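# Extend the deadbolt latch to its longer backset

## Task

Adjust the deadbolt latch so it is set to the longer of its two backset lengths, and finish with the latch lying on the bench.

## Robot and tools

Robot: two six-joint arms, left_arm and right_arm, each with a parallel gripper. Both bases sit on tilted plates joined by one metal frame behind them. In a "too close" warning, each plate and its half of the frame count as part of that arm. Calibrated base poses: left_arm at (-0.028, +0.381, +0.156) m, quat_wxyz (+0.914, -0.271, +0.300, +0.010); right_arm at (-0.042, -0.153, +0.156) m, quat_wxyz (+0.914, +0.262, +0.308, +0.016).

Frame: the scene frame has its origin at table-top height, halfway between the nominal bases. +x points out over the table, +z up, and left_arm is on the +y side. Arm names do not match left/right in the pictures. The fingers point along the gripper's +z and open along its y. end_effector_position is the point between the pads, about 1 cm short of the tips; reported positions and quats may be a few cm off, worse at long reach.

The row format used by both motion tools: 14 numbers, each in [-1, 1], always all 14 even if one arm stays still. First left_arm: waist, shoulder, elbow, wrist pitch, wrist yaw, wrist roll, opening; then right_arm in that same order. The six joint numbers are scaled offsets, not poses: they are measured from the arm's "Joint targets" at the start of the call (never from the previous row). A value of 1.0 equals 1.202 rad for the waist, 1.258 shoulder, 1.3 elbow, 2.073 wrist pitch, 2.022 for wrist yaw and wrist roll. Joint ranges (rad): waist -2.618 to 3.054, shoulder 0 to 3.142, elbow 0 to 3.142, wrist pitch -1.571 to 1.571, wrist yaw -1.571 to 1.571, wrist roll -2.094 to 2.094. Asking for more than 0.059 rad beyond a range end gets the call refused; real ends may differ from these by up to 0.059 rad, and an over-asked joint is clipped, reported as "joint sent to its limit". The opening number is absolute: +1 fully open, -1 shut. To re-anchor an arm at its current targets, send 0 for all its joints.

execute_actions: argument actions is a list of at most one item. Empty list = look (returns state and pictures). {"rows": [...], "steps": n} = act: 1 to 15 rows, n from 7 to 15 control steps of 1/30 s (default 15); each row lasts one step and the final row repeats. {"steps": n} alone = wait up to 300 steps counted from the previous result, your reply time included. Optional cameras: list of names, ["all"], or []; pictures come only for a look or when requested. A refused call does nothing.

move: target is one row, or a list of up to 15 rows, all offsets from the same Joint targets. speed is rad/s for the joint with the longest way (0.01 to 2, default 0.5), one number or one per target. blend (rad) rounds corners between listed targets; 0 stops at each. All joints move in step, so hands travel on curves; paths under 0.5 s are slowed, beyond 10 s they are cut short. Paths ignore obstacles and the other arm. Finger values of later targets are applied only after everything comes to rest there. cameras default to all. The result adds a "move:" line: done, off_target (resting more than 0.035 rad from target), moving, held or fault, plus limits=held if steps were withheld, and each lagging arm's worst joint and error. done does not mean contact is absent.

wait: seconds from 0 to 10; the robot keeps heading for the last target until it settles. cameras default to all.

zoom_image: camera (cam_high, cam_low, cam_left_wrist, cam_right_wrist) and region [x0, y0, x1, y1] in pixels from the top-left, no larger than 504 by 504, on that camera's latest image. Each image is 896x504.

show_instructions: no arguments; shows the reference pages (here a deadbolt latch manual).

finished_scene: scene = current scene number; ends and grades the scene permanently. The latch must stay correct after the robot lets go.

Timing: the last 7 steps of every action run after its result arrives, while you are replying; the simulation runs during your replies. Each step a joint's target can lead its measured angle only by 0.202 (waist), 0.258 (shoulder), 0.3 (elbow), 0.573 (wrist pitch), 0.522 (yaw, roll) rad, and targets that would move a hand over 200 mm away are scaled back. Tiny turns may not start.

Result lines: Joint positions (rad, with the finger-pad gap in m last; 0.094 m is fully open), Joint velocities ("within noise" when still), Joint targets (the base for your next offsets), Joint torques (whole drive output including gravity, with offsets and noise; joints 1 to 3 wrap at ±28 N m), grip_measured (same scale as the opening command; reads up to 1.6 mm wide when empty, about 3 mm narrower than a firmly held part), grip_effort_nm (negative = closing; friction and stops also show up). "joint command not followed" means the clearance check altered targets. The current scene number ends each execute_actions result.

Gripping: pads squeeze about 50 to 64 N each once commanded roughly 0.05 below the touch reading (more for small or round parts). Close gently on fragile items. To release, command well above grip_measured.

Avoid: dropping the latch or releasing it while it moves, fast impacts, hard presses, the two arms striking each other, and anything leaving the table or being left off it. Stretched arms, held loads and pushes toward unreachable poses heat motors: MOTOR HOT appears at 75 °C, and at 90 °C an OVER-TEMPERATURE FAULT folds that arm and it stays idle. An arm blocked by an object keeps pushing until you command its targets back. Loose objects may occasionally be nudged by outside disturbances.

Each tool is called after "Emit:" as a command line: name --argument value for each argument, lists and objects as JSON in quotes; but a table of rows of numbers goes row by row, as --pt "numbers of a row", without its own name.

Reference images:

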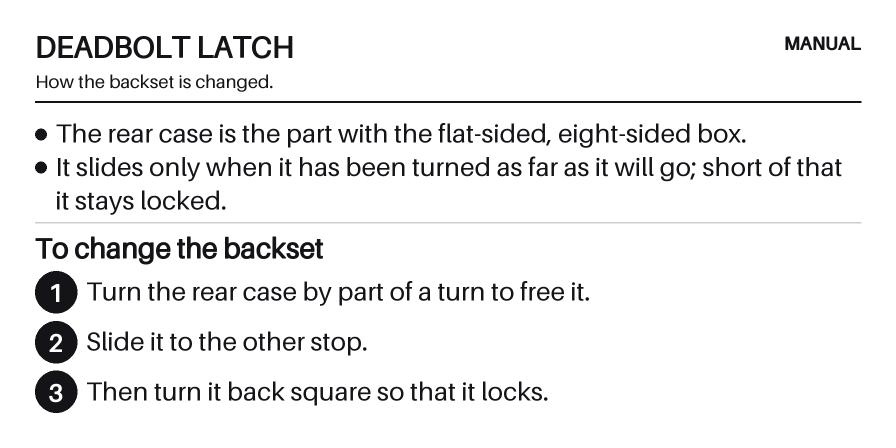

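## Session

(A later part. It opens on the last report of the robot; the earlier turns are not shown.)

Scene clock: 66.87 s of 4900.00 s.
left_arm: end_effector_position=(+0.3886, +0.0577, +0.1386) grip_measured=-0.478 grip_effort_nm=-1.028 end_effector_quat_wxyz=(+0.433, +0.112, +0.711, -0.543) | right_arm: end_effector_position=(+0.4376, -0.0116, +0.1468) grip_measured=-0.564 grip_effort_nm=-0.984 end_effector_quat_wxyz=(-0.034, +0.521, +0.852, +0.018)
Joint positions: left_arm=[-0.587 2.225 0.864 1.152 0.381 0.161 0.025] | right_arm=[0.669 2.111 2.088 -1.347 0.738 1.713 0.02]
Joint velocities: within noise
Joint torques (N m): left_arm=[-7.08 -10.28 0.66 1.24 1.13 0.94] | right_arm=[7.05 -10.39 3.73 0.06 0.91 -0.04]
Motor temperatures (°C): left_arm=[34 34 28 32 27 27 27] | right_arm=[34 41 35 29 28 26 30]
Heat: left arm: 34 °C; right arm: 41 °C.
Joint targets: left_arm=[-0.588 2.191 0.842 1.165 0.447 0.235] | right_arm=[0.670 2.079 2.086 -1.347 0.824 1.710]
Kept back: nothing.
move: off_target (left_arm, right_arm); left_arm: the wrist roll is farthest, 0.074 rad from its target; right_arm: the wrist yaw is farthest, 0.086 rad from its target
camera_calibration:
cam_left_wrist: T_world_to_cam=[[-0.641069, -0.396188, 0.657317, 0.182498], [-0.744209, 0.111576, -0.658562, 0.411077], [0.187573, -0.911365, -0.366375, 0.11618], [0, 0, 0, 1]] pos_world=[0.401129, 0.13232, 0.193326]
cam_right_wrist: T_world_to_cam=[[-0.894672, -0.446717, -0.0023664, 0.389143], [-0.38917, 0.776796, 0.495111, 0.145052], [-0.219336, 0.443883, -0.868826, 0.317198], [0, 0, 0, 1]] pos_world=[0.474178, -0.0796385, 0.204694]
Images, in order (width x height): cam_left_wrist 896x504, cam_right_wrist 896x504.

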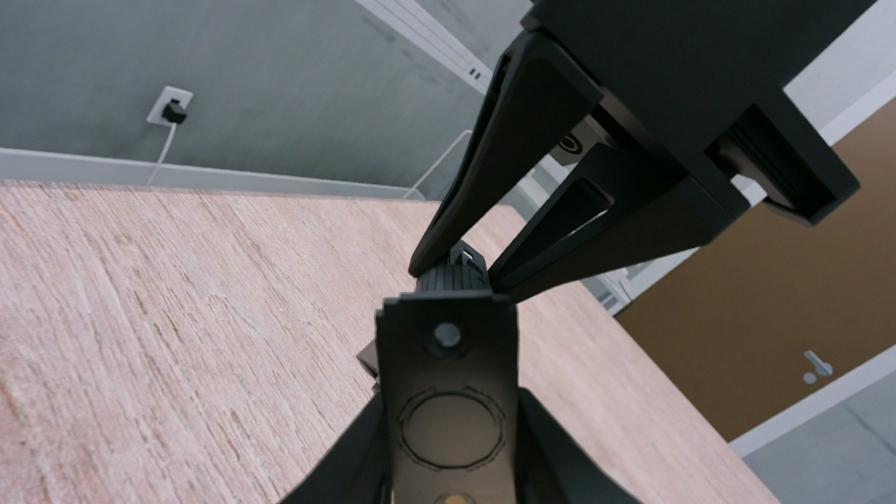

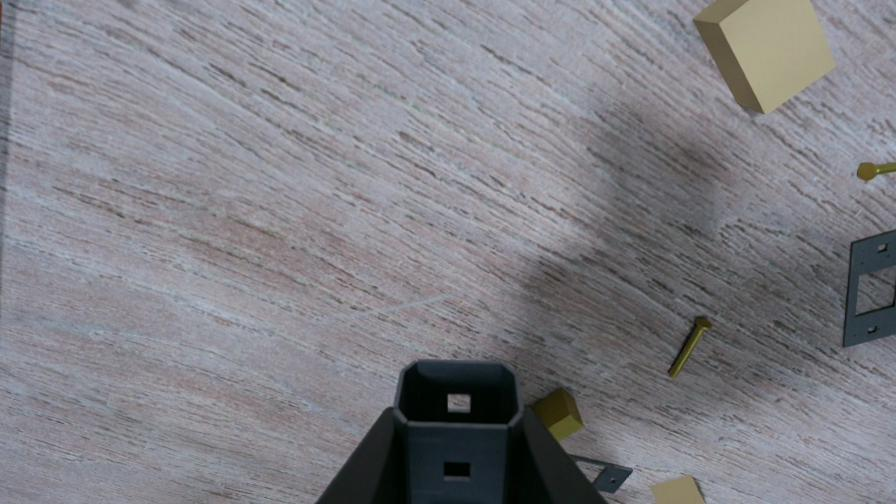

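Emit:
move --target '[0.015,-0.026,-0.042,0.010,0.008,-0.02,-0.72, 0,0,0,0,0,0,-0.75]' --speed 0.08 --cameras '["cam_right_wrist","cam_left_wrist"]'

Emit:
zoom_image --camera "cam_left_wrist" --region '[340, 160, 580, 400]'

Scene clock: 68.20 s of 4900.00 s.
left_arm: end_effector_position=(+0.3839, +0.0687, +0.1420) grip_measured=-0.478 grip_effort_nm=-1.023 end_effector_quat_wxyz=(+0.435, +0.111, +0.708, -0.545) | right_arm: end_effector_position=(+0.4340, -0.0028, +0.1505) grip_measured=-0.564 grip_effort_nm=-0.984 end_effector_quat_wxyz=(-0.049, +0.519, +0.853, +0.030)
Joint positions: left_arm=[-0.575 2.191 0.814 1.174 0.399 0.161 0.025] | right_arm=[0.679 2.111 2.088 -1.342 0.704 1.713 0.02]
Joint velocities: within noise
Joint torques (N m): left_arm=[-6.34 -9.85 0.16 1.24 1.12 0.4] | right_arm=[6.37 -10.36 3.75 0.01 1.26 -0.03]
Motor temperatures (°C): left_arm=[34 34 28 32 27 27 27] | right_arm=[34 41 35 29 28 26 30]
Heat: left arm: 34 °C; right arm: 41 °C.
Joint targets: left_arm=[-0.570 2.158 0.788 1.186 0.464 0.194] | right_arm=[0.670 2.079 2.086 -1.347 0.824 1.710]
Kept back: nothing.
move: off_target (left_arm, right_arm); left_arm: the wrist yaw is farthest, 0.064 rad from its target; right_arm: the wrist yaw is farthest, 0.120 rad from its target
camera_calibration:
cam_left_wrist: T_world_to_cam=[[-0.643607, -0.391841, 0.657443, 0.182239], [-0.741308, 0.105516, -0.662819, 0.408499], [0.190349, -0.913962, -0.358386, 0.126372], [0, 0, 0, 1]] pos_world=[0.396059, 0.143804, 0.196239]
cam_right_wrist: T_world_to_cam=[[-0.89302, -0.449957, -0.00727952, 0.38983], [-0.385754, 0.757066, 0.527301, 0.128624], [-0.231752, 0.473698, -0.849648, 0.318256], [0, 0, 0, 1]] pos_world=[0.471499, -0.0727272, 0.20542]
Images, in order (width x height): cam_left_wrist 896x504, cam_right_wrist 896x504.

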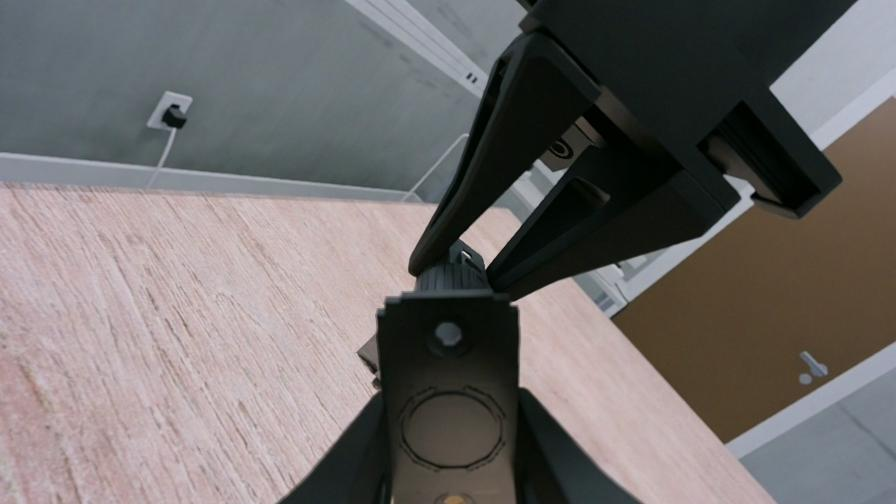

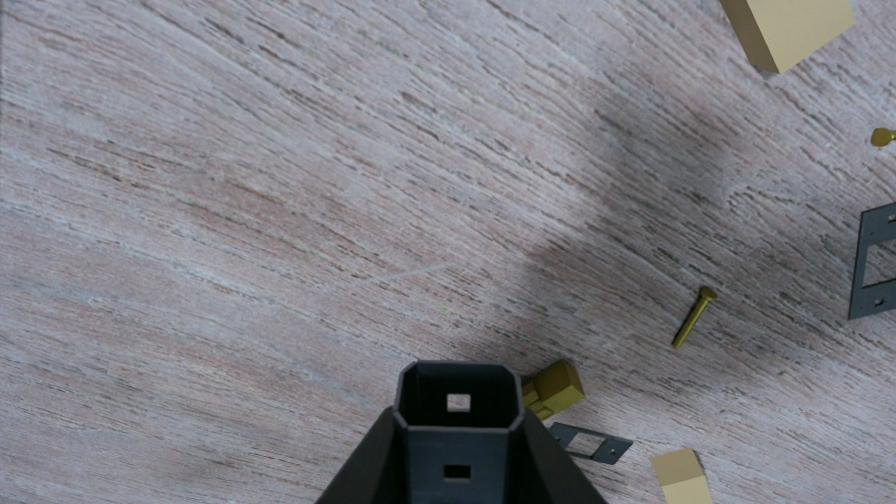

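Scaled by 2.100 from the camera's 896x504 image, which has a finer 1280x720 frame.

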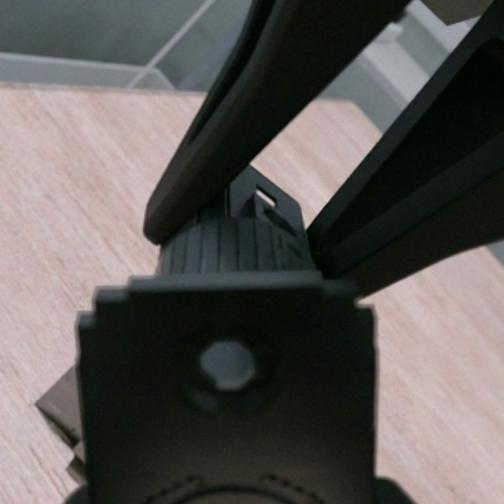

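Emit:
move --target '[0,0,0,0,0,-0.012,-0.72, 0,0,0,0,0,0,-0.75]' --speed 0.05 --cameras '["cam_right_wrist","cam_left_wrist"]'

Emit:
zoom_image --camera "cam_left_wrist" --region '[340, 160, 580, 400]'

Scene clock: 69.97 s of 4900.00 s.
left_arm: end_effector_position=(+0.3827, +0.0707, +0.1407) grip_measured=-0.478 grip_effort_nm=-1.023 end_effector_quat_wxyz=(+0.432, +0.107, +0.708, -0.548) | right_arm: end_effector_position=(+0.4363, -0.0068, +0.1500) grip_measured=-0.564 grip_effort_nm=-0.989 end_effector_quat_wxyz=(-0.037, +0.518, +0.854, +0.024)
Joint positions: left_arm=[-0.569 2.191 0.807 1.182 0.407 0.151 0.025] | right_arm=[0.679 2.111 2.088 -1.344 0.73 1.711 0.02]
Joint velocities: left_arm=[within noise] | right_arm=[-0.007 0.007 -0.051 -0.051 0.095 -0.022 0]
Joint torques (N m): left_arm=[-6.79 -10 0.76 1.15 0.99 0.22] | right_arm=[6.34 -10.37 3.73 0.03 0.99 -0.02]
Motor temperatures (°C): left_arm=[34 34 28 32 27 27 27] | right_arm=[34 41 35 29 28 26 30]
Heat: left arm: 34 °C; right arm: 41 °C.
Joint targets: left_arm=[-0.570 2.158 0.787 1.186 0.463 0.170] | right_arm=[0.670 2.079 2.086 -1.347 0.824 1.710]
Kept back: nothing.
move: off_target (left_arm, right_arm); left_arm: the wrist yaw is farthest, 0.057 rad from its target; right_arm: the wrist yaw is farthest, 0.094 rad from its target
camera_calibration:
cam_left_wrist: T_world_to_cam=[[-0.638169, -0.386926, 0.665604, 0.179591], [-0.746742, 0.100645, -0.657456, 0.408199], [0.187397, -0.916602, -0.353162, 0.128562], [0, 0, 0, 1]] pos_world=[0.395336, 0.146246, 0.19424]
cam_right_wrist: T_world_to_cam=[[-0.891769, -0.45238, -0.0100361, 0.389994], [-0.394955, 0.767361, 0.505141, 0.140195], [-0.220814, 0.454432, -0.862979, 0.31738], [0, 0, 0, 1]] pos_world=[0.473238, -0.0753821, 0.206988]
Images, in order (width x height): cam_left_wrist 896x504, cam_right_wrist 896x504.

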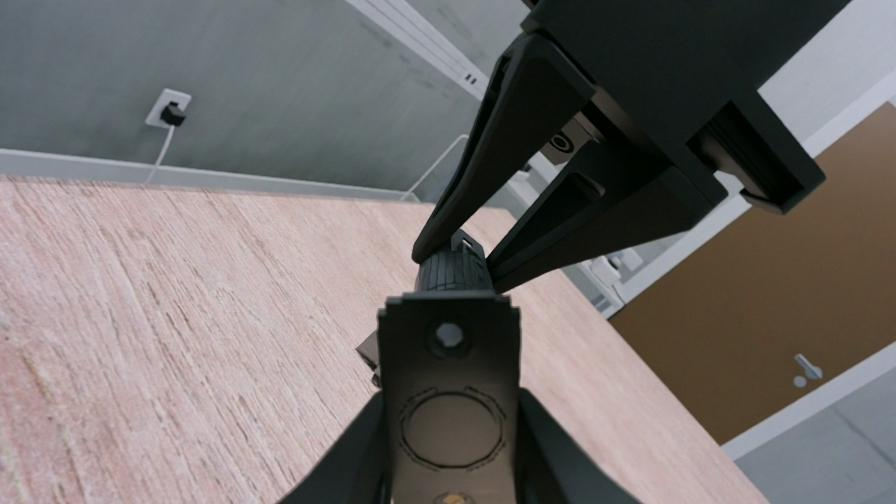

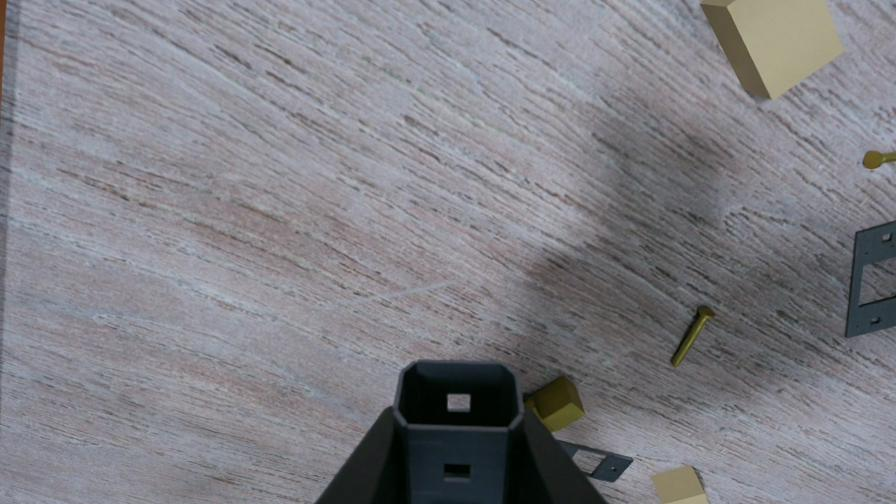

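Scaled by 2.100 from the camera's 896x504 image, which has a finer 1280x720 frame.

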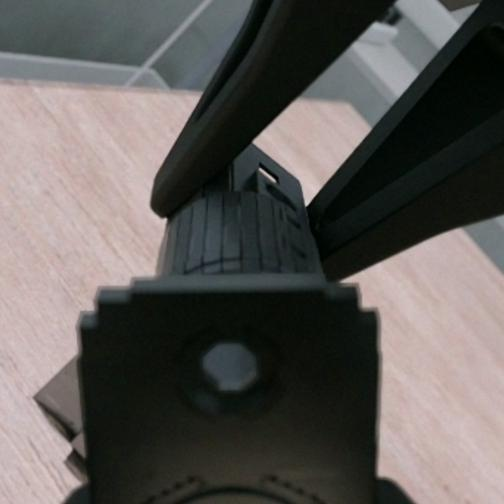

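Emit:
move --target '[0.005,-0.010,-0.016,0.004,0.003,-0.004,-0.72, 0,0,0,0,0,0,-0.75]' --speed 0.05 --cameras '["cam_right_wrist","cam_left_wrist"]'

Emit:
zoom_image --camera "cam_left_wrist" --region '[340, 160, 580, 400]'

Scene clock: 70.97 s of 4900.00 s.
left_arm: end_effector_position=(+0.3808, +0.0739, +0.1418) grip_measured=-0.478 grip_effort_nm=-1.023 end_effector_quat_wxyz=(+0.431, +0.105, +0.708, -0.550) | right_arm: end_effector_position=(+0.4347, -0.0045, +0.1503) grip_measured=-0.564 grip_effort_nm=-0.984 end_effector_quat_wxyz=(-0.044, +0.518, +0.854, +0.027)
Joint positions: left_arm=[-0.566 2.178 0.791 1.184 0.41 0.146 0.025] | right_arm=[0.679 2.111 2.088 -1.344 0.714 1.71 0.02]
Joint velocities: within noise
Joint torques (N m): left_arm=[-6.46 -9.88 0.31 1.21 1.05 0.17] | right_arm=[6.37 -10.36 3.74 0.03 1.16 0]
Motor temperatures (°C): left_arm=[34 34 28 32 27 27 27] | right_arm=[34 41 35 29 28 26 30]
Heat: left arm: 34 °C; right arm: 41 °C.
Joint targets: left_arm=[-0.564 2.146 0.767 1.194 0.469 0.162] | right_arm=[0.670 2.079 2.086 -1.347 0.824 1.710]
Kept back: nothing.
move: off_target (left_arm, right_arm); left_arm: the wrist yaw is farthest, 0.059 rad from its target; right_arm: the wrist yaw is farthest, 0.110 rad from its target
camera_calibration:
cam_left_wrist: T_world_to_cam=[[-0.635198, -0.384271, 0.66997, 0.176863], [-0.749947, 0.0994587, -0.653978, 0.408018], [0.18467, -0.917847, -0.351359, 0.133134], [0, 0, 0, 1]] pos_world=[0.393749, 0.149579, 0.19512]
cam_right_wrist: T_world_to_cam=[[-0.891227, -0.453491, -0.00782196, 0.389006], [-0.391409, 0.760278, 0.518436, 0.13412], [-0.229159, 0.465105, -0.855081, 0.318716], [0, 0, 0, 1]] pos_world=[0.472224, -0.0737943, 0.206038]
Images, in order (width x height): cam_left_wrist 896x504, cam_right_wrist 896x504.

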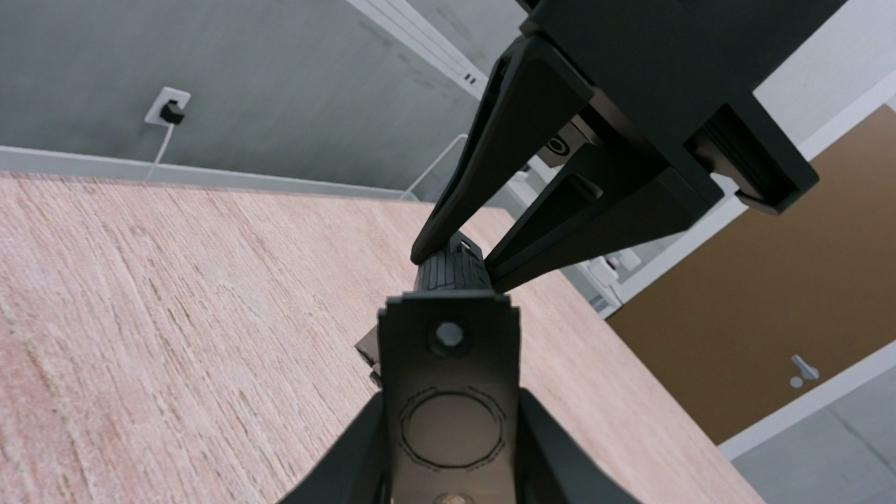

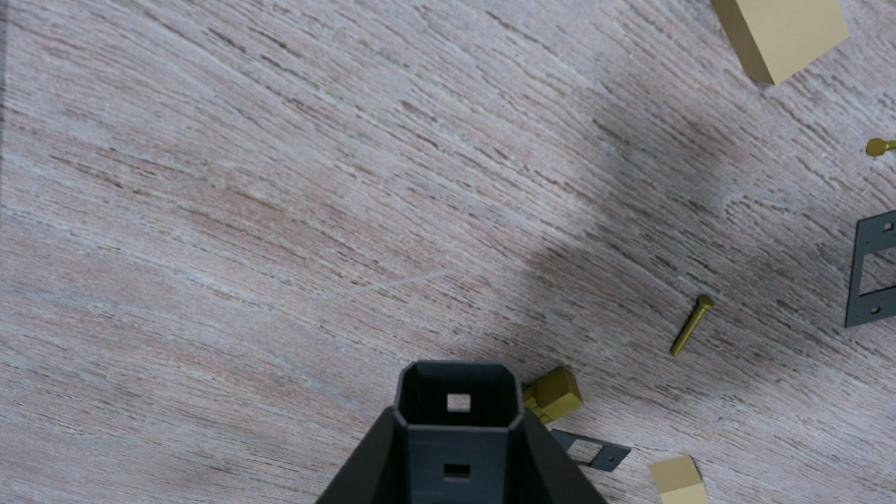

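Scaled by 2.100 from the camera's 896x504 image, which has a finer 1280x720 frame.

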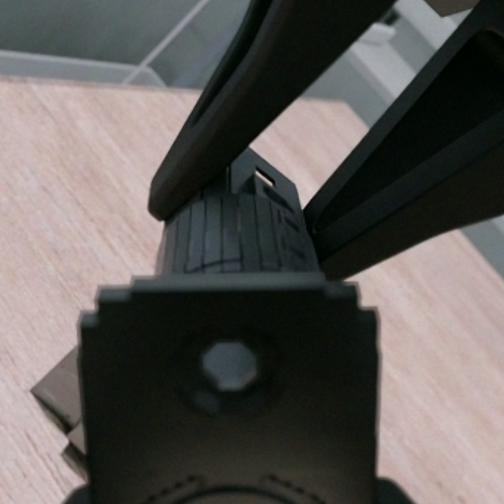

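Emit:
move --target '[-0.004,0.008,0.012,-0.003,-0.002,-0.425,-0.72, 0,0,0,0,0,0,-0.75]' --speed 0.4 --cameras '["cam_right_wrist","cam_left_wrist"]'

Emit:
zoom_image --camera "cam_left_wrist" --region '[340, 160, 580, 400]'

Scene clock: 74.20 s of 4900.00 s.
left_arm: end_effector_position=(+0.3800, +0.0735, +0.1416) grip_measured=-0.478 grip_effort_nm=-1.023 end_effector_quat_wxyz=(+0.170, -0.189, +0.691, -0.677) | right_arm: end_effector_position=(+0.4345, -0.0046, +0.1503) grip_measured=-0.564 grip_effort_nm=-0.984 end_effector_quat_wxyz=(-0.045, +0.517, +0.854, +0.027)
Joint positions: left_arm=[-0.566 2.178 0.791 1.181 0.413 -0.685 0.025] | right_arm=[0.679 2.111 2.088 -1.345 0.714 1.709 0.02]
Joint velocities: within noise
Joint torques (N m): left_arm=[-6.93 -8.99 1.46 1.19 0.99 -0.11] | right_arm=[6.39 -10.35 3.71 0.04 1.16 0.01]
Motor temperatures (°C): left_arm=[34 34 27 32 27 27 28] | right_arm=[34 42 35 29 28 26 30]
Heat: left arm: 34 °C; right arm: 42 °C.
Joint targets: left_arm=[-0.569 2.156 0.782 1.188 0.465 -0.697] | right_arm=[0.670 2.079 2.086 -1.347 0.824 1.710]
Kept back: nothing.
move: off_target (left_arm, right_arm); left_arm: the wrist yaw is farthest, 0.052 rad from its target; right_arm: the wrist yaw is farthest, 0.110 rad from its target
camera_calibration:
cam_left_wrist: T_world_to_cam=[[0.0114542, -0.0264169, 0.999585, -0.142355], [-0.998343, -0.0566712, 0.00994232, 0.419127], [0.0563851, -0.998043, -0.0270222, 0.141489], [0, 0, 0, 1]] pos_world=[0.412086, 0.161204, 0.141952]
cam_right_wrist: T_world_to_cam=[[-0.890333, -0.455254, -0.00711252, 0.38826], [-0.392526, 0.759554, 0.518653, 0.134539], [-0.230717, 0.464566, -0.854955, 0.31936], [0, 0, 0, 1]] pos_world=[0.472173, -0.0737959, 0.206021]
Images, in order (width x height): cam_left_wrist 896x504, cam_right_wrist 896x504.

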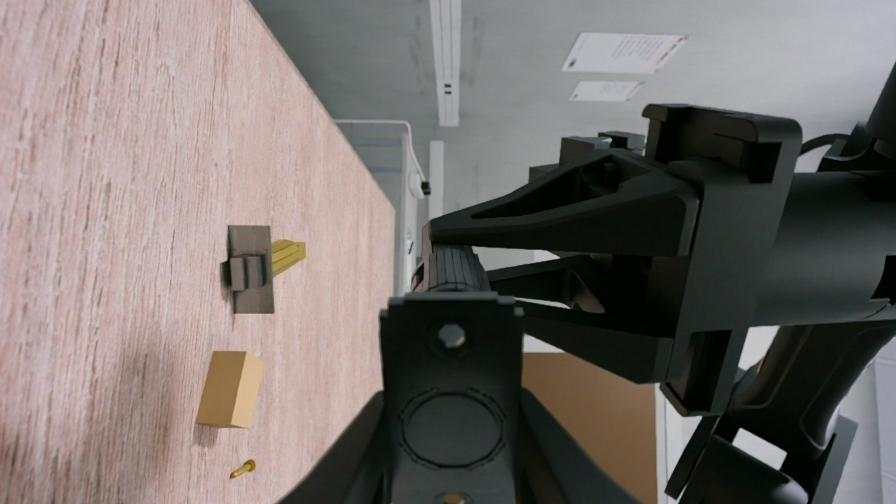

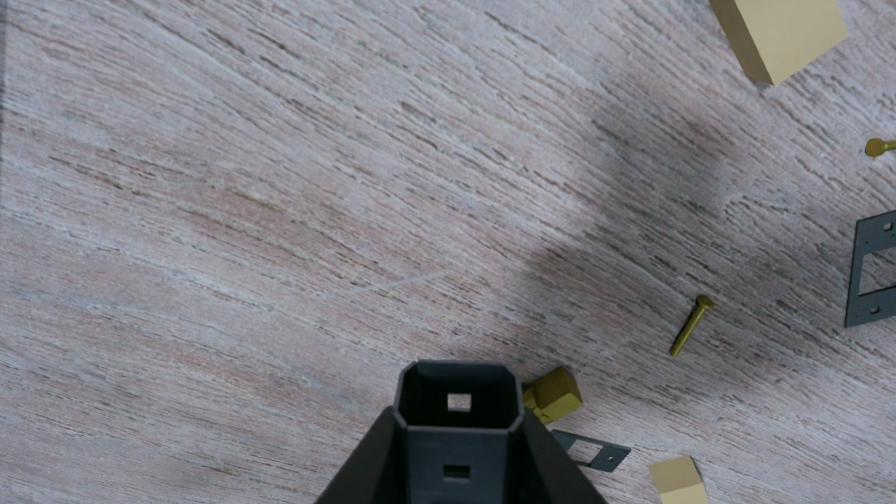

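Scaled by 2.100 from the camera's 896x504 image, which has a finer 1280x720 frame.

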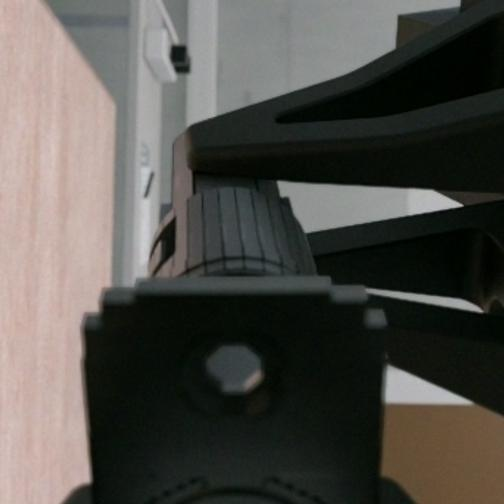

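Emit:
move --target '[0,0,0,0,0,-0.04,-0.72, 0,0,0,0,0,0,-0.75]' --speed 0.15 --cameras '["cam_right_wrist"]'

Scene clock: 75.37 s of 4900.00 s.
left_arm: end_effector_position=(+0.3799, +0.0734, +0.1415) grip_measured=-0.478 grip_effort_nm=-1.018 end_effector_quat_wxyz=(+0.146, -0.213, +0.684, -0.683) | right_arm: end_effector_position=(+0.4345, -0.0046, +0.1503) grip_measured=-0.564 grip_effort_nm=-0.989 end_effector_quat_wxyz=(-0.045, +0.517, +0.854, +0.027)
Joint positions: left_arm=[-0.566 2.178 0.791 1.18 0.413 -0.756 0.025] | right_arm=[0.679 2.111 2.088 -1.345 0.714 1.709 0.02]
Joint velocities: within noise
Joint torques (N m): left_arm=[-6.89 -8.87 1.57 1.2 1.01 -0.29] | right_arm=[6.37 -10.36 3.73 0.04 1.16 0.01]
Motor temperatures (°C): left_arm=[34 34 27 32 27 27 28] | right_arm=[34 42 35 29 29 26 30]
Heat: left arm: 34 °C; right arm: 42 °C.
Joint targets: left_arm=[-0.569 2.156 0.782 1.188 0.465 -0.778] | right_arm=[0.670 2.079 2.086 -1.347 0.824 1.710]
Kept back: nothing.
move: off_target (left_arm, right_arm); left_arm: the wrist yaw is farthest, 0.052 rad from its target; right_arm: the wrist yaw is farthest, 0.110 rad from its target
camera_calibration:
cam_right_wrist: T_world_to_cam=[[-0.890333, -0.455254, -0.00711252, 0.38826], [-0.392526, 0.759554, 0.518653, 0.134539], [-0.230717, 0.464566, -0.854955, 0.31936], [0, 0, 0, 1]] pos_world=[0.472173, -0.0737959, 0.206021]
Images, in order (width x height): cam_right_wrist 896x504.

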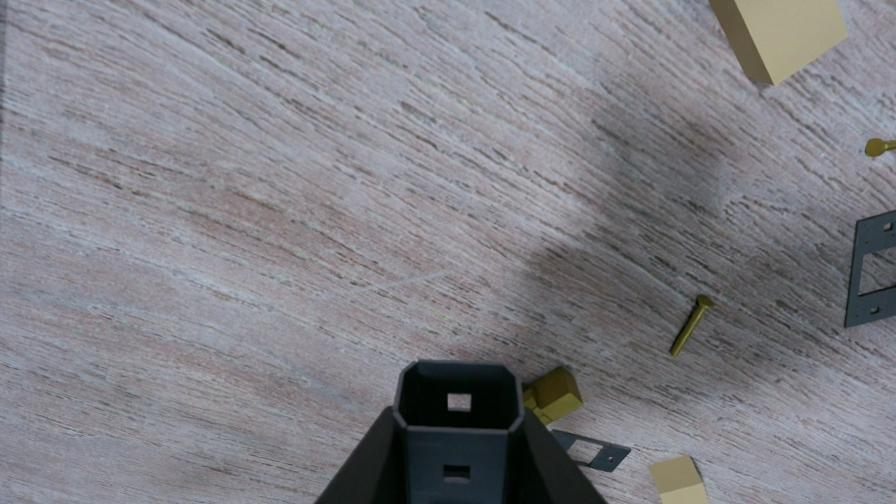

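Emit:
move --target '[0,0,0,0,0,-0.03,-0.72, 0,0,0,0,0,0,-0.75]' --speed 0.15 --cameras '["cam_right_wrist","cam_left_wrist"]'

Emit:
zoom_image --camera "cam_left_wrist" --region '[340, 160, 580, 400]'

Scene clock: 77.00 s of 4900.00 s.
left_arm: end_effector_position=(+0.3798, +0.0734, +0.1415) grip_measured=-0.478 grip_effort_nm=-1.028 end_effector_quat_wxyz=(+0.134, -0.225, +0.680, -0.685) | right_arm: end_effector_position=(+0.4345, -0.0046, +0.1503) grip_measured=-0.564 grip_effort_nm=-0.984 end_effector_quat_wxyz=(-0.045, +0.517, +0.854, +0.027)
Joint positions: left_arm=[-0.566 2.178 0.791 1.18 0.413 -0.79 0.025] | right_arm=[0.679 2.111 2.088 -1.345 0.714 1.709 0.02]
Joint velocities: within noise
Joint torques (N m): left_arm=[-6.86 -8.96 1.47 1.21 0.98 -0.59] | right_arm=[6.38 -10.35 3.73 0.05 1.16 0]
Motor temperatures (°C): left_arm=[34 34 27 32 27 27 28] | right_arm=[34 42 35 29 29 26 30]
Heat: left arm: 34 °C; right arm: 42 °C.
Joint targets: left_arm=[-0.569 2.156 0.782 1.188 0.465 -0.839] | right_arm=[0.670 2.079 2.086 -1.347 0.824 1.710]
Kept back: nothing.
move: off_target (left_arm, right_arm); left_arm: the wrist yaw is farthest, 0.052 rad from its target; right_arm: the wrist yaw is farthest, 0.110 rad from its target
camera_calibration:
cam_left_wrist: T_world_to_cam=[[0.103142, 0.0248193, 0.994357, -0.180093], [-0.992965, -0.0558819, 0.104392, 0.403536], [0.0581575, -0.998129, 0.0188809, 0.134265], [0, 0, 0, 1]] pos_world=[0.411464, 0.161034, 0.134415]
cam_right_wrist: T_world_to_cam=[[-0.890333, -0.455254, -0.00711252, 0.38826], [-0.392526, 0.759554, 0.518653, 0.134539], [-0.230717, 0.464566, -0.854955, 0.31936], [0, 0, 0, 1]] pos_world=[0.472173, -0.0737959, 0.206021]
Images, in order (width x height): cam_left_wrist 896x504, cam_right_wrist 896x504.

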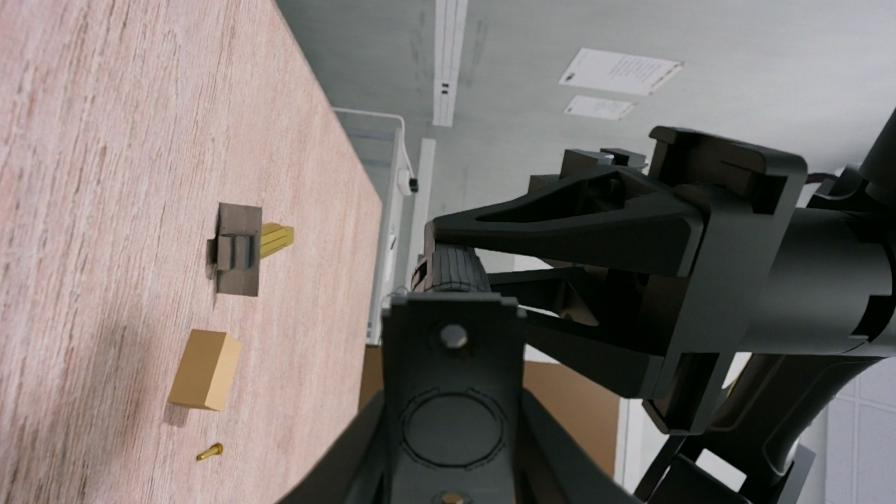

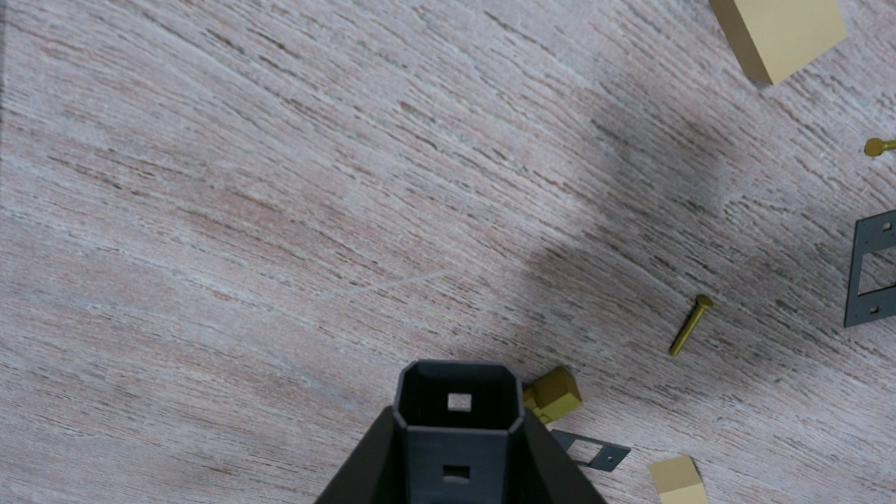

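Scaled by 2.100 from the camera's 896x504 image, which has a finer 1280x720 frame.

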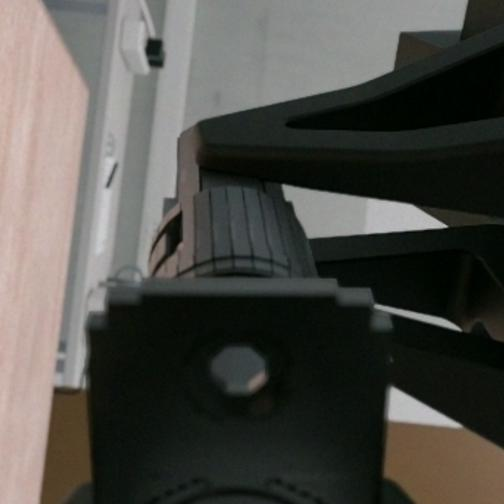

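Emit:
move --target '[0,0,0,0,-0.02,0.055,-0.72, 0.013,0,0,0,-0.048,0,-0.75]' --speed 0.2 --cameras '["cam_left_wrist"]'

Scene clock: 78.20 s of 4900.00 s.
left_arm: end_effector_position=(+0.3800, +0.0735, +0.1412) grip_measured=-0.478 grip_effort_nm=-1.028 end_effector_quat_wxyz=(+0.150, -0.210, +0.685, -0.681) | right_arm: end_effector_position=(+0.4338, -0.0036, +0.1504) grip_measured=-0.564 grip_effort_nm=-0.984 end_effector_quat_wxyz=(-0.048, +0.517, +0.854, +0.028)
Joint positions: left_arm=[-0.566 2.178 0.791 1.18 0.411 -0.744 0.025] | right_arm=[0.679 2.111 2.088 -1.345 0.707 1.709 0.02]
Joint velocities: within noise
Joint torques (N m): left_arm=[-6.8 -8.94 1.48 1.23 0.59 0.19] | right_arm=[7.53 -10.37 3.73 0.05 0.14 0.01]
Motor temperatures (°C): left_arm=[34 34 27 32 27 27 28] | right_arm=[34 42 35 29 29 26 30]
Heat: left arm: 34 °C; right arm: 42 °C.
Joint targets: left_arm=[-0.569 2.156 0.782 1.188 0.425 -0.728] | right_arm=[0.685 2.079 2.086 -1.347 0.727 1.710]
Kept back: nothing.
move: done
camera_calibration:
cam_left_wrist: T_world_to_cam=[[0.0634621, 0.000745807, 0.997984, -0.163512], [-0.99631, -0.0578452, 0.0633989, 0.410953], [0.0577759, -0.998325, -0.00292792, 0.137608], [0, 0, 0, 1]] pos_world=[0.411863, 0.161271, 0.137531]
Images, in order (width x height): cam_left_wrist 896x504.

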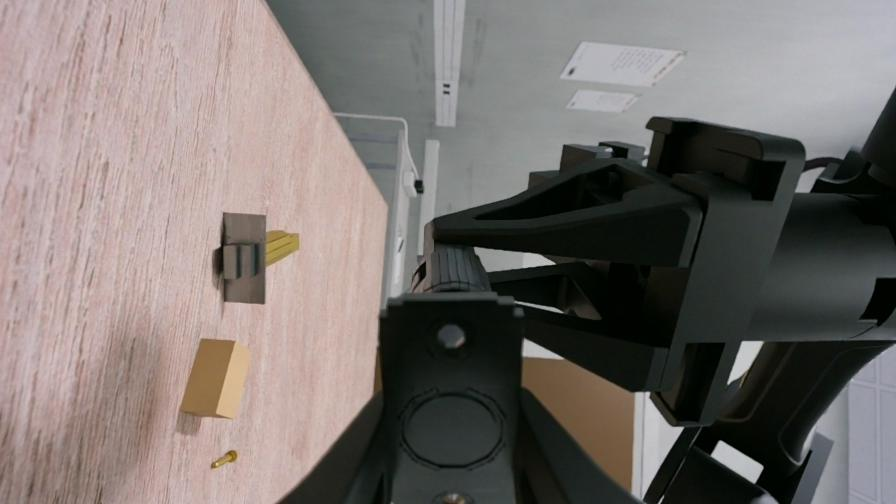

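Emit:
move --pt "0 0 0 0 0 0 0.2 0 0 0 0 0 0 -0.75" --pt "0.067 -0.095 -0.185 0.05 0.035 0 0.4 0 0 0 0 0 0 -0.75" --pt "0.067 -0.095 -0.185 0.05 0.035 0.75 0.4 0 0 0 0 0 0 -0.75" --speed '[0.2,0.5,1.2]' --blend '[0,0.05,0]'

Emit:
zoom_image --camera "cam_left_wrist" --region '[320, 160, 600, 440]'

Scene clock: 82.93 s of 4900.00 s.
left_arm: end_effector_position=(+0.3408, +0.1221, +0.1354) grip_measured=+0.398 grip_effort_nm=0.125 end_effector_quat_wxyz=(+0.566, +0.318, +0.650, -0.395) | right_arm: end_effector_position=(+0.4353, -0.0060, +0.1503) grip_measured=-0.564 grip_effort_nm=-0.989 end_effector_quat_wxyz=(-0.043, +0.518, +0.854, +0.026)
Joint positions: left_arm=[-0.488 2.063 0.546 1.282 0.476 0.78 0.066] | right_arm=[0.677 2.109 2.088 -1.345 0.718 1.709 0.02]
Joint velocities: within noise
Joint torques (N m): left_arm=[-5.53 -8.31 1.11 1.17 0.65 0.13] | right_arm=[7.54 -10.22 3.73 0.04 0.02 0]
Motor temperatures (°C): left_arm=[33 35 27 32 27 27 27] | right_arm=[34 42 35 29 28 26 30]
Heat: left arm: 35 °C; right arm: 42 °C.
Joint targets: left_arm=[-0.488 2.036 0.542 1.292 0.496 0.789] | right_arm=[0.685 2.079 2.086 -1.347 0.727 1.710]
Kept back: nothing.
move: done; blend cut to 0 rad at target 2
camera_calibration:
cam_left_wrist: T_world_to_cam=[[-0.862723, -0.488801, 0.129549, 0.33778], [-0.336793, 0.364319, -0.868241, 0.224918], [0.3772, -0.792682, -0.478931, 0.118851], [0, 0, 0, 1]] pos_world=[0.322331, 0.177377, 0.208446]
cam_right_wrist: T_world_to_cam=[[-0.891195, -0.45355, -0.00798304, 0.388891], [-0.392463, 0.762101, 0.514951, 0.136432], [-0.227472, 0.462055, -0.857182, 0.319109], [0, 0, 0, 1]] pos_world=[0.472711, -0.0750401, 0.206383]

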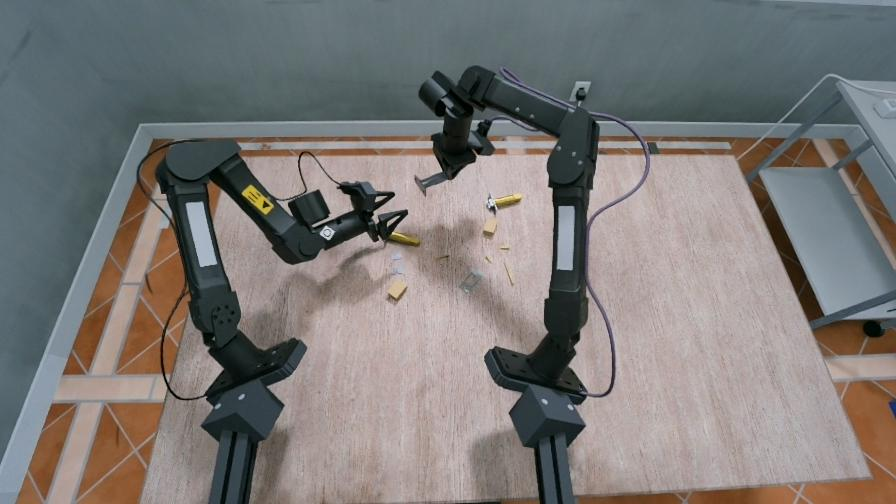

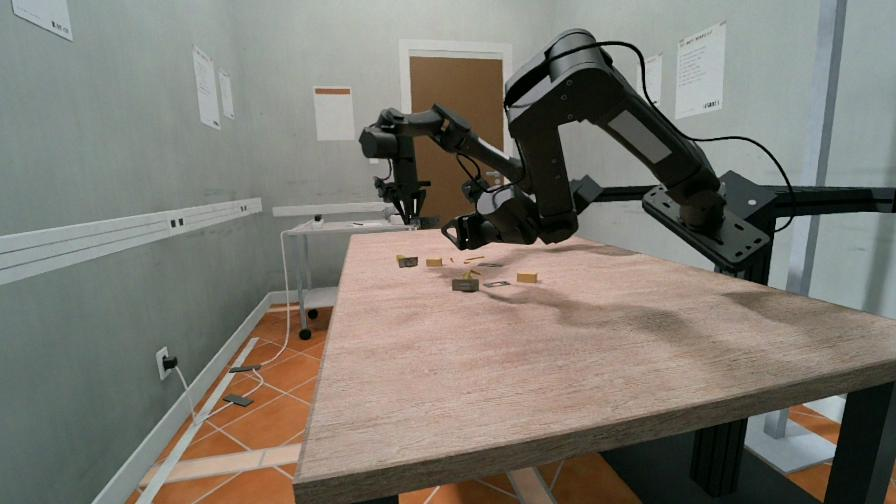

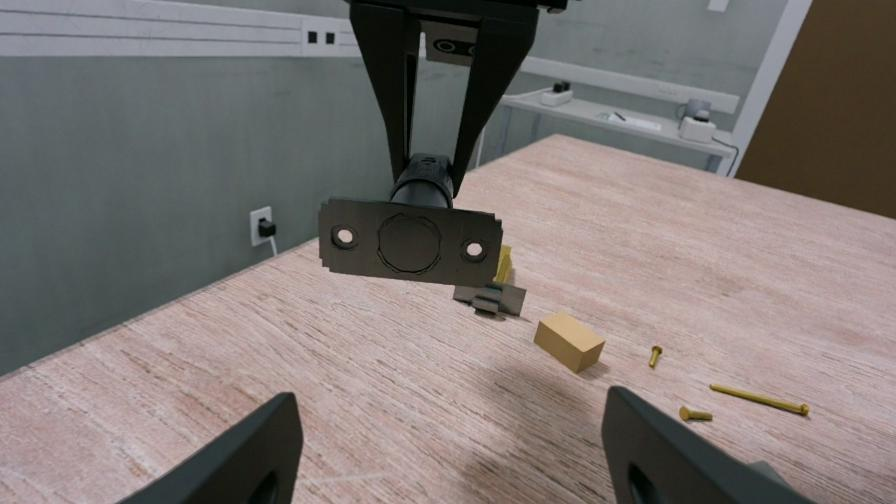

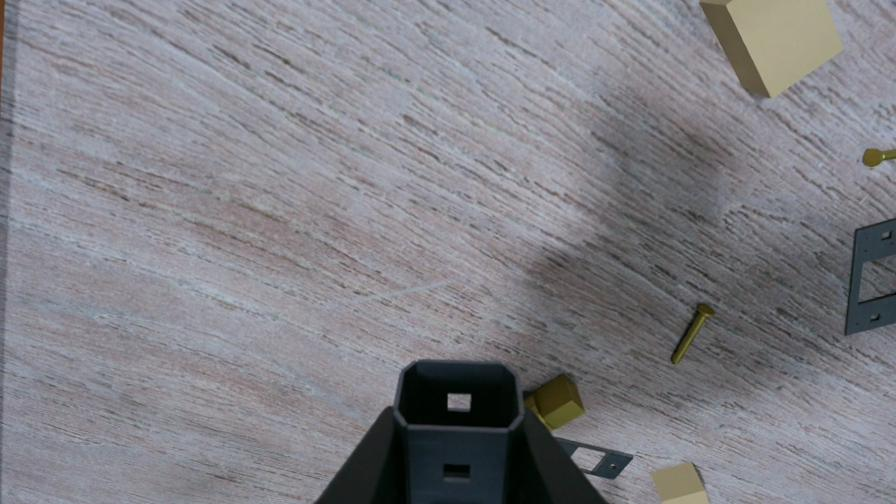

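Scaled by 1.800 from the camera's 896x504 image, which has a finer 1280x720 frame.

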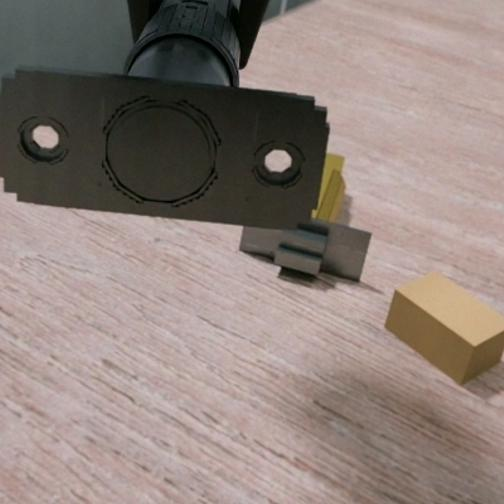

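Emit:
move --pt "0.24 -0.347 -0.009 -0.06 -0.097 0.04 0.4 0 0 0 0 0 0 -0.75" --pt "0.24 -0.347 -0.009 -0.06 -0.097 0.04 0.4 0.0125 0.033 -0.105 0.071 0.046 -0.747 -0.75" --pt "0.24 -0.347 -0.009 -0.06 -0.097 0.04 0.4 -0.037 0.123 -0.231 0.215 0.046 -0.834 -0.75" --speed '[0.6,0.7,0.3]' --blend '[0.05,0.05,0]'

Emit:
zoom_image --camera "cam_low" --region '[380, 200, 520, 310]'

Scene clock: 88.70 s of 4900.00 s.
left_arm: end_effector_position=(+0.4612, +0.3133, +0.1348) grip_measured=+0.398 grip_effort_nm=0.120 end_effector_quat_wxyz=(+0.621, +0.236, +0.736, -0.128) | right_arm: end_effector_position=(+0.4031, +0.0426, +0.0513) grip_measured=-0.564 grip_effort_nm=-0.984 end_effector_quat_wxyz=(+0.000, -0.265, +0.964, +0.000)
Joint positions: left_arm=[-0.198 1.618 0.539 1.174 0.293 0.864 0.066] | right_arm=[0.633 2.225 1.795 -0.912 0.808 0.035 0.02]
Joint velocities: within noise
Joint torques (N m): left_arm=[-3.86 -8.28 1.87 1.24 0.45 0.06] | right_arm=[8.05 -7.47 2.85 0.14 0.12 -0.12]
Motor temperatures (°C): left_arm=[33 35 27 32 27 27 27] | right_arm=[34 41 34 29 28 26 30]
Heat: left arm: 35 °C; right arm: 41 °C.
Joint targets: left_arm=[-0.200 1.600 0.530 1.167 0.300 0.870] | right_arm=[0.641 2.234 1.785 -0.901 0.820 0.024]
Kept back: nothing.
move: done
camera_calibration:
cam_left_wrist: T_world_to_cam=[[-0.506315, -0.852816, -0.127866, 0.519518], [-0.471446, 0.397899, -0.787029, 0.235878], [0.722069, -0.338203, -0.603519, -0.0599727], [0, 0, 0, 1]] pos_world=[0.417548, 0.328915, 0.215877]
cam_right_wrist: T_world_to_cam=[[0.503, -0.864248, -0.0081572, -0.163054], [-0.779667, -0.457806, 0.427239, 0.350312], [-0.372975, -0.208541, -0.904102, 0.294085], [0, 0, 0, 1]] pos_world=[0.464829, 0.0807844, 0.114886]

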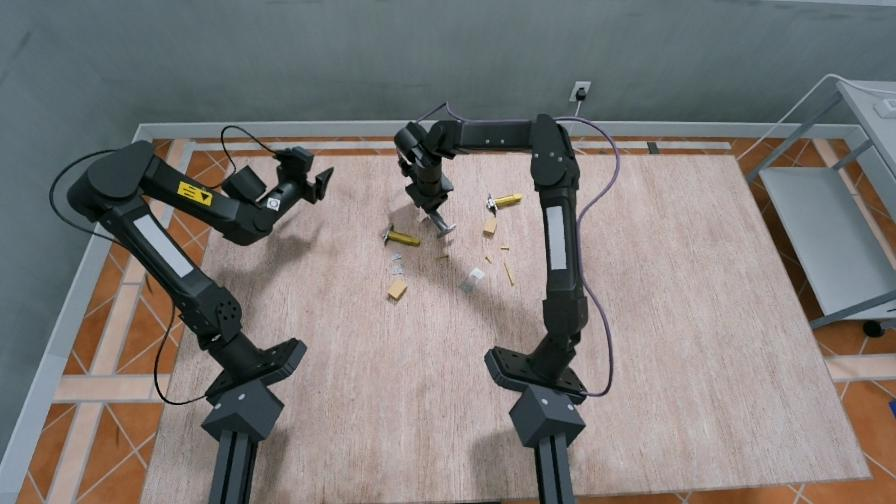

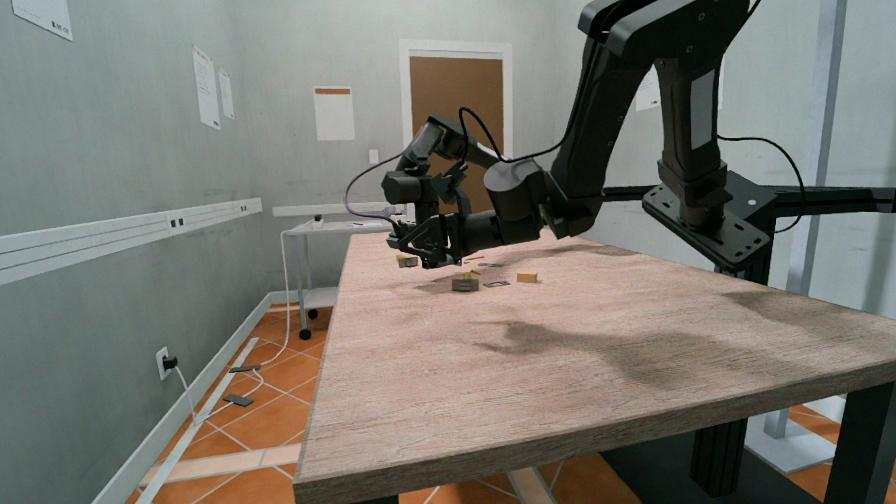

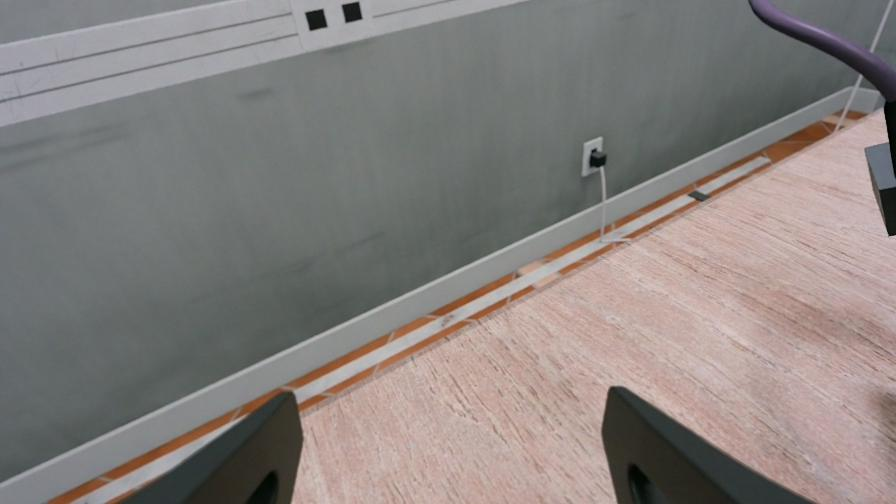

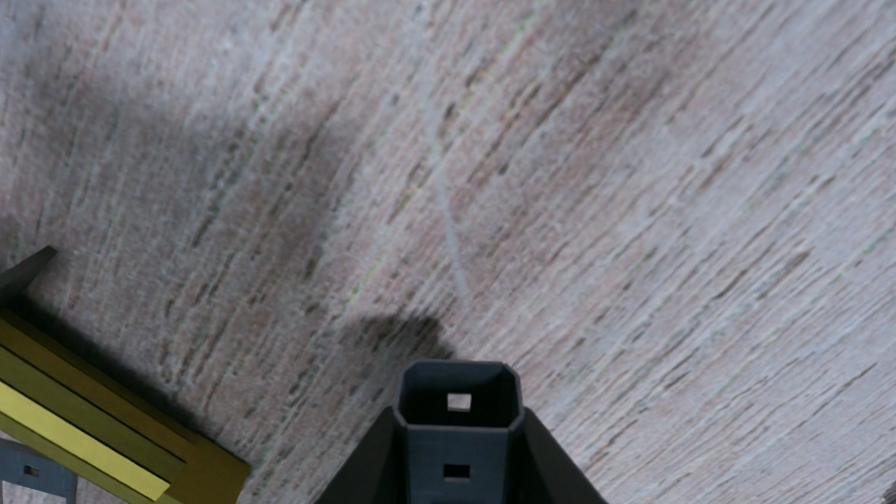

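Scaled by 3.600 from the camera's 896x504 image, which has a finer 1280x720 frame.

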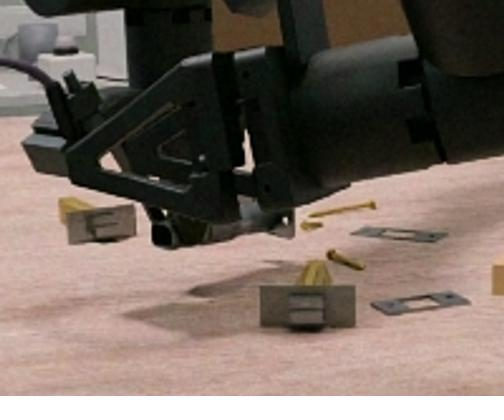

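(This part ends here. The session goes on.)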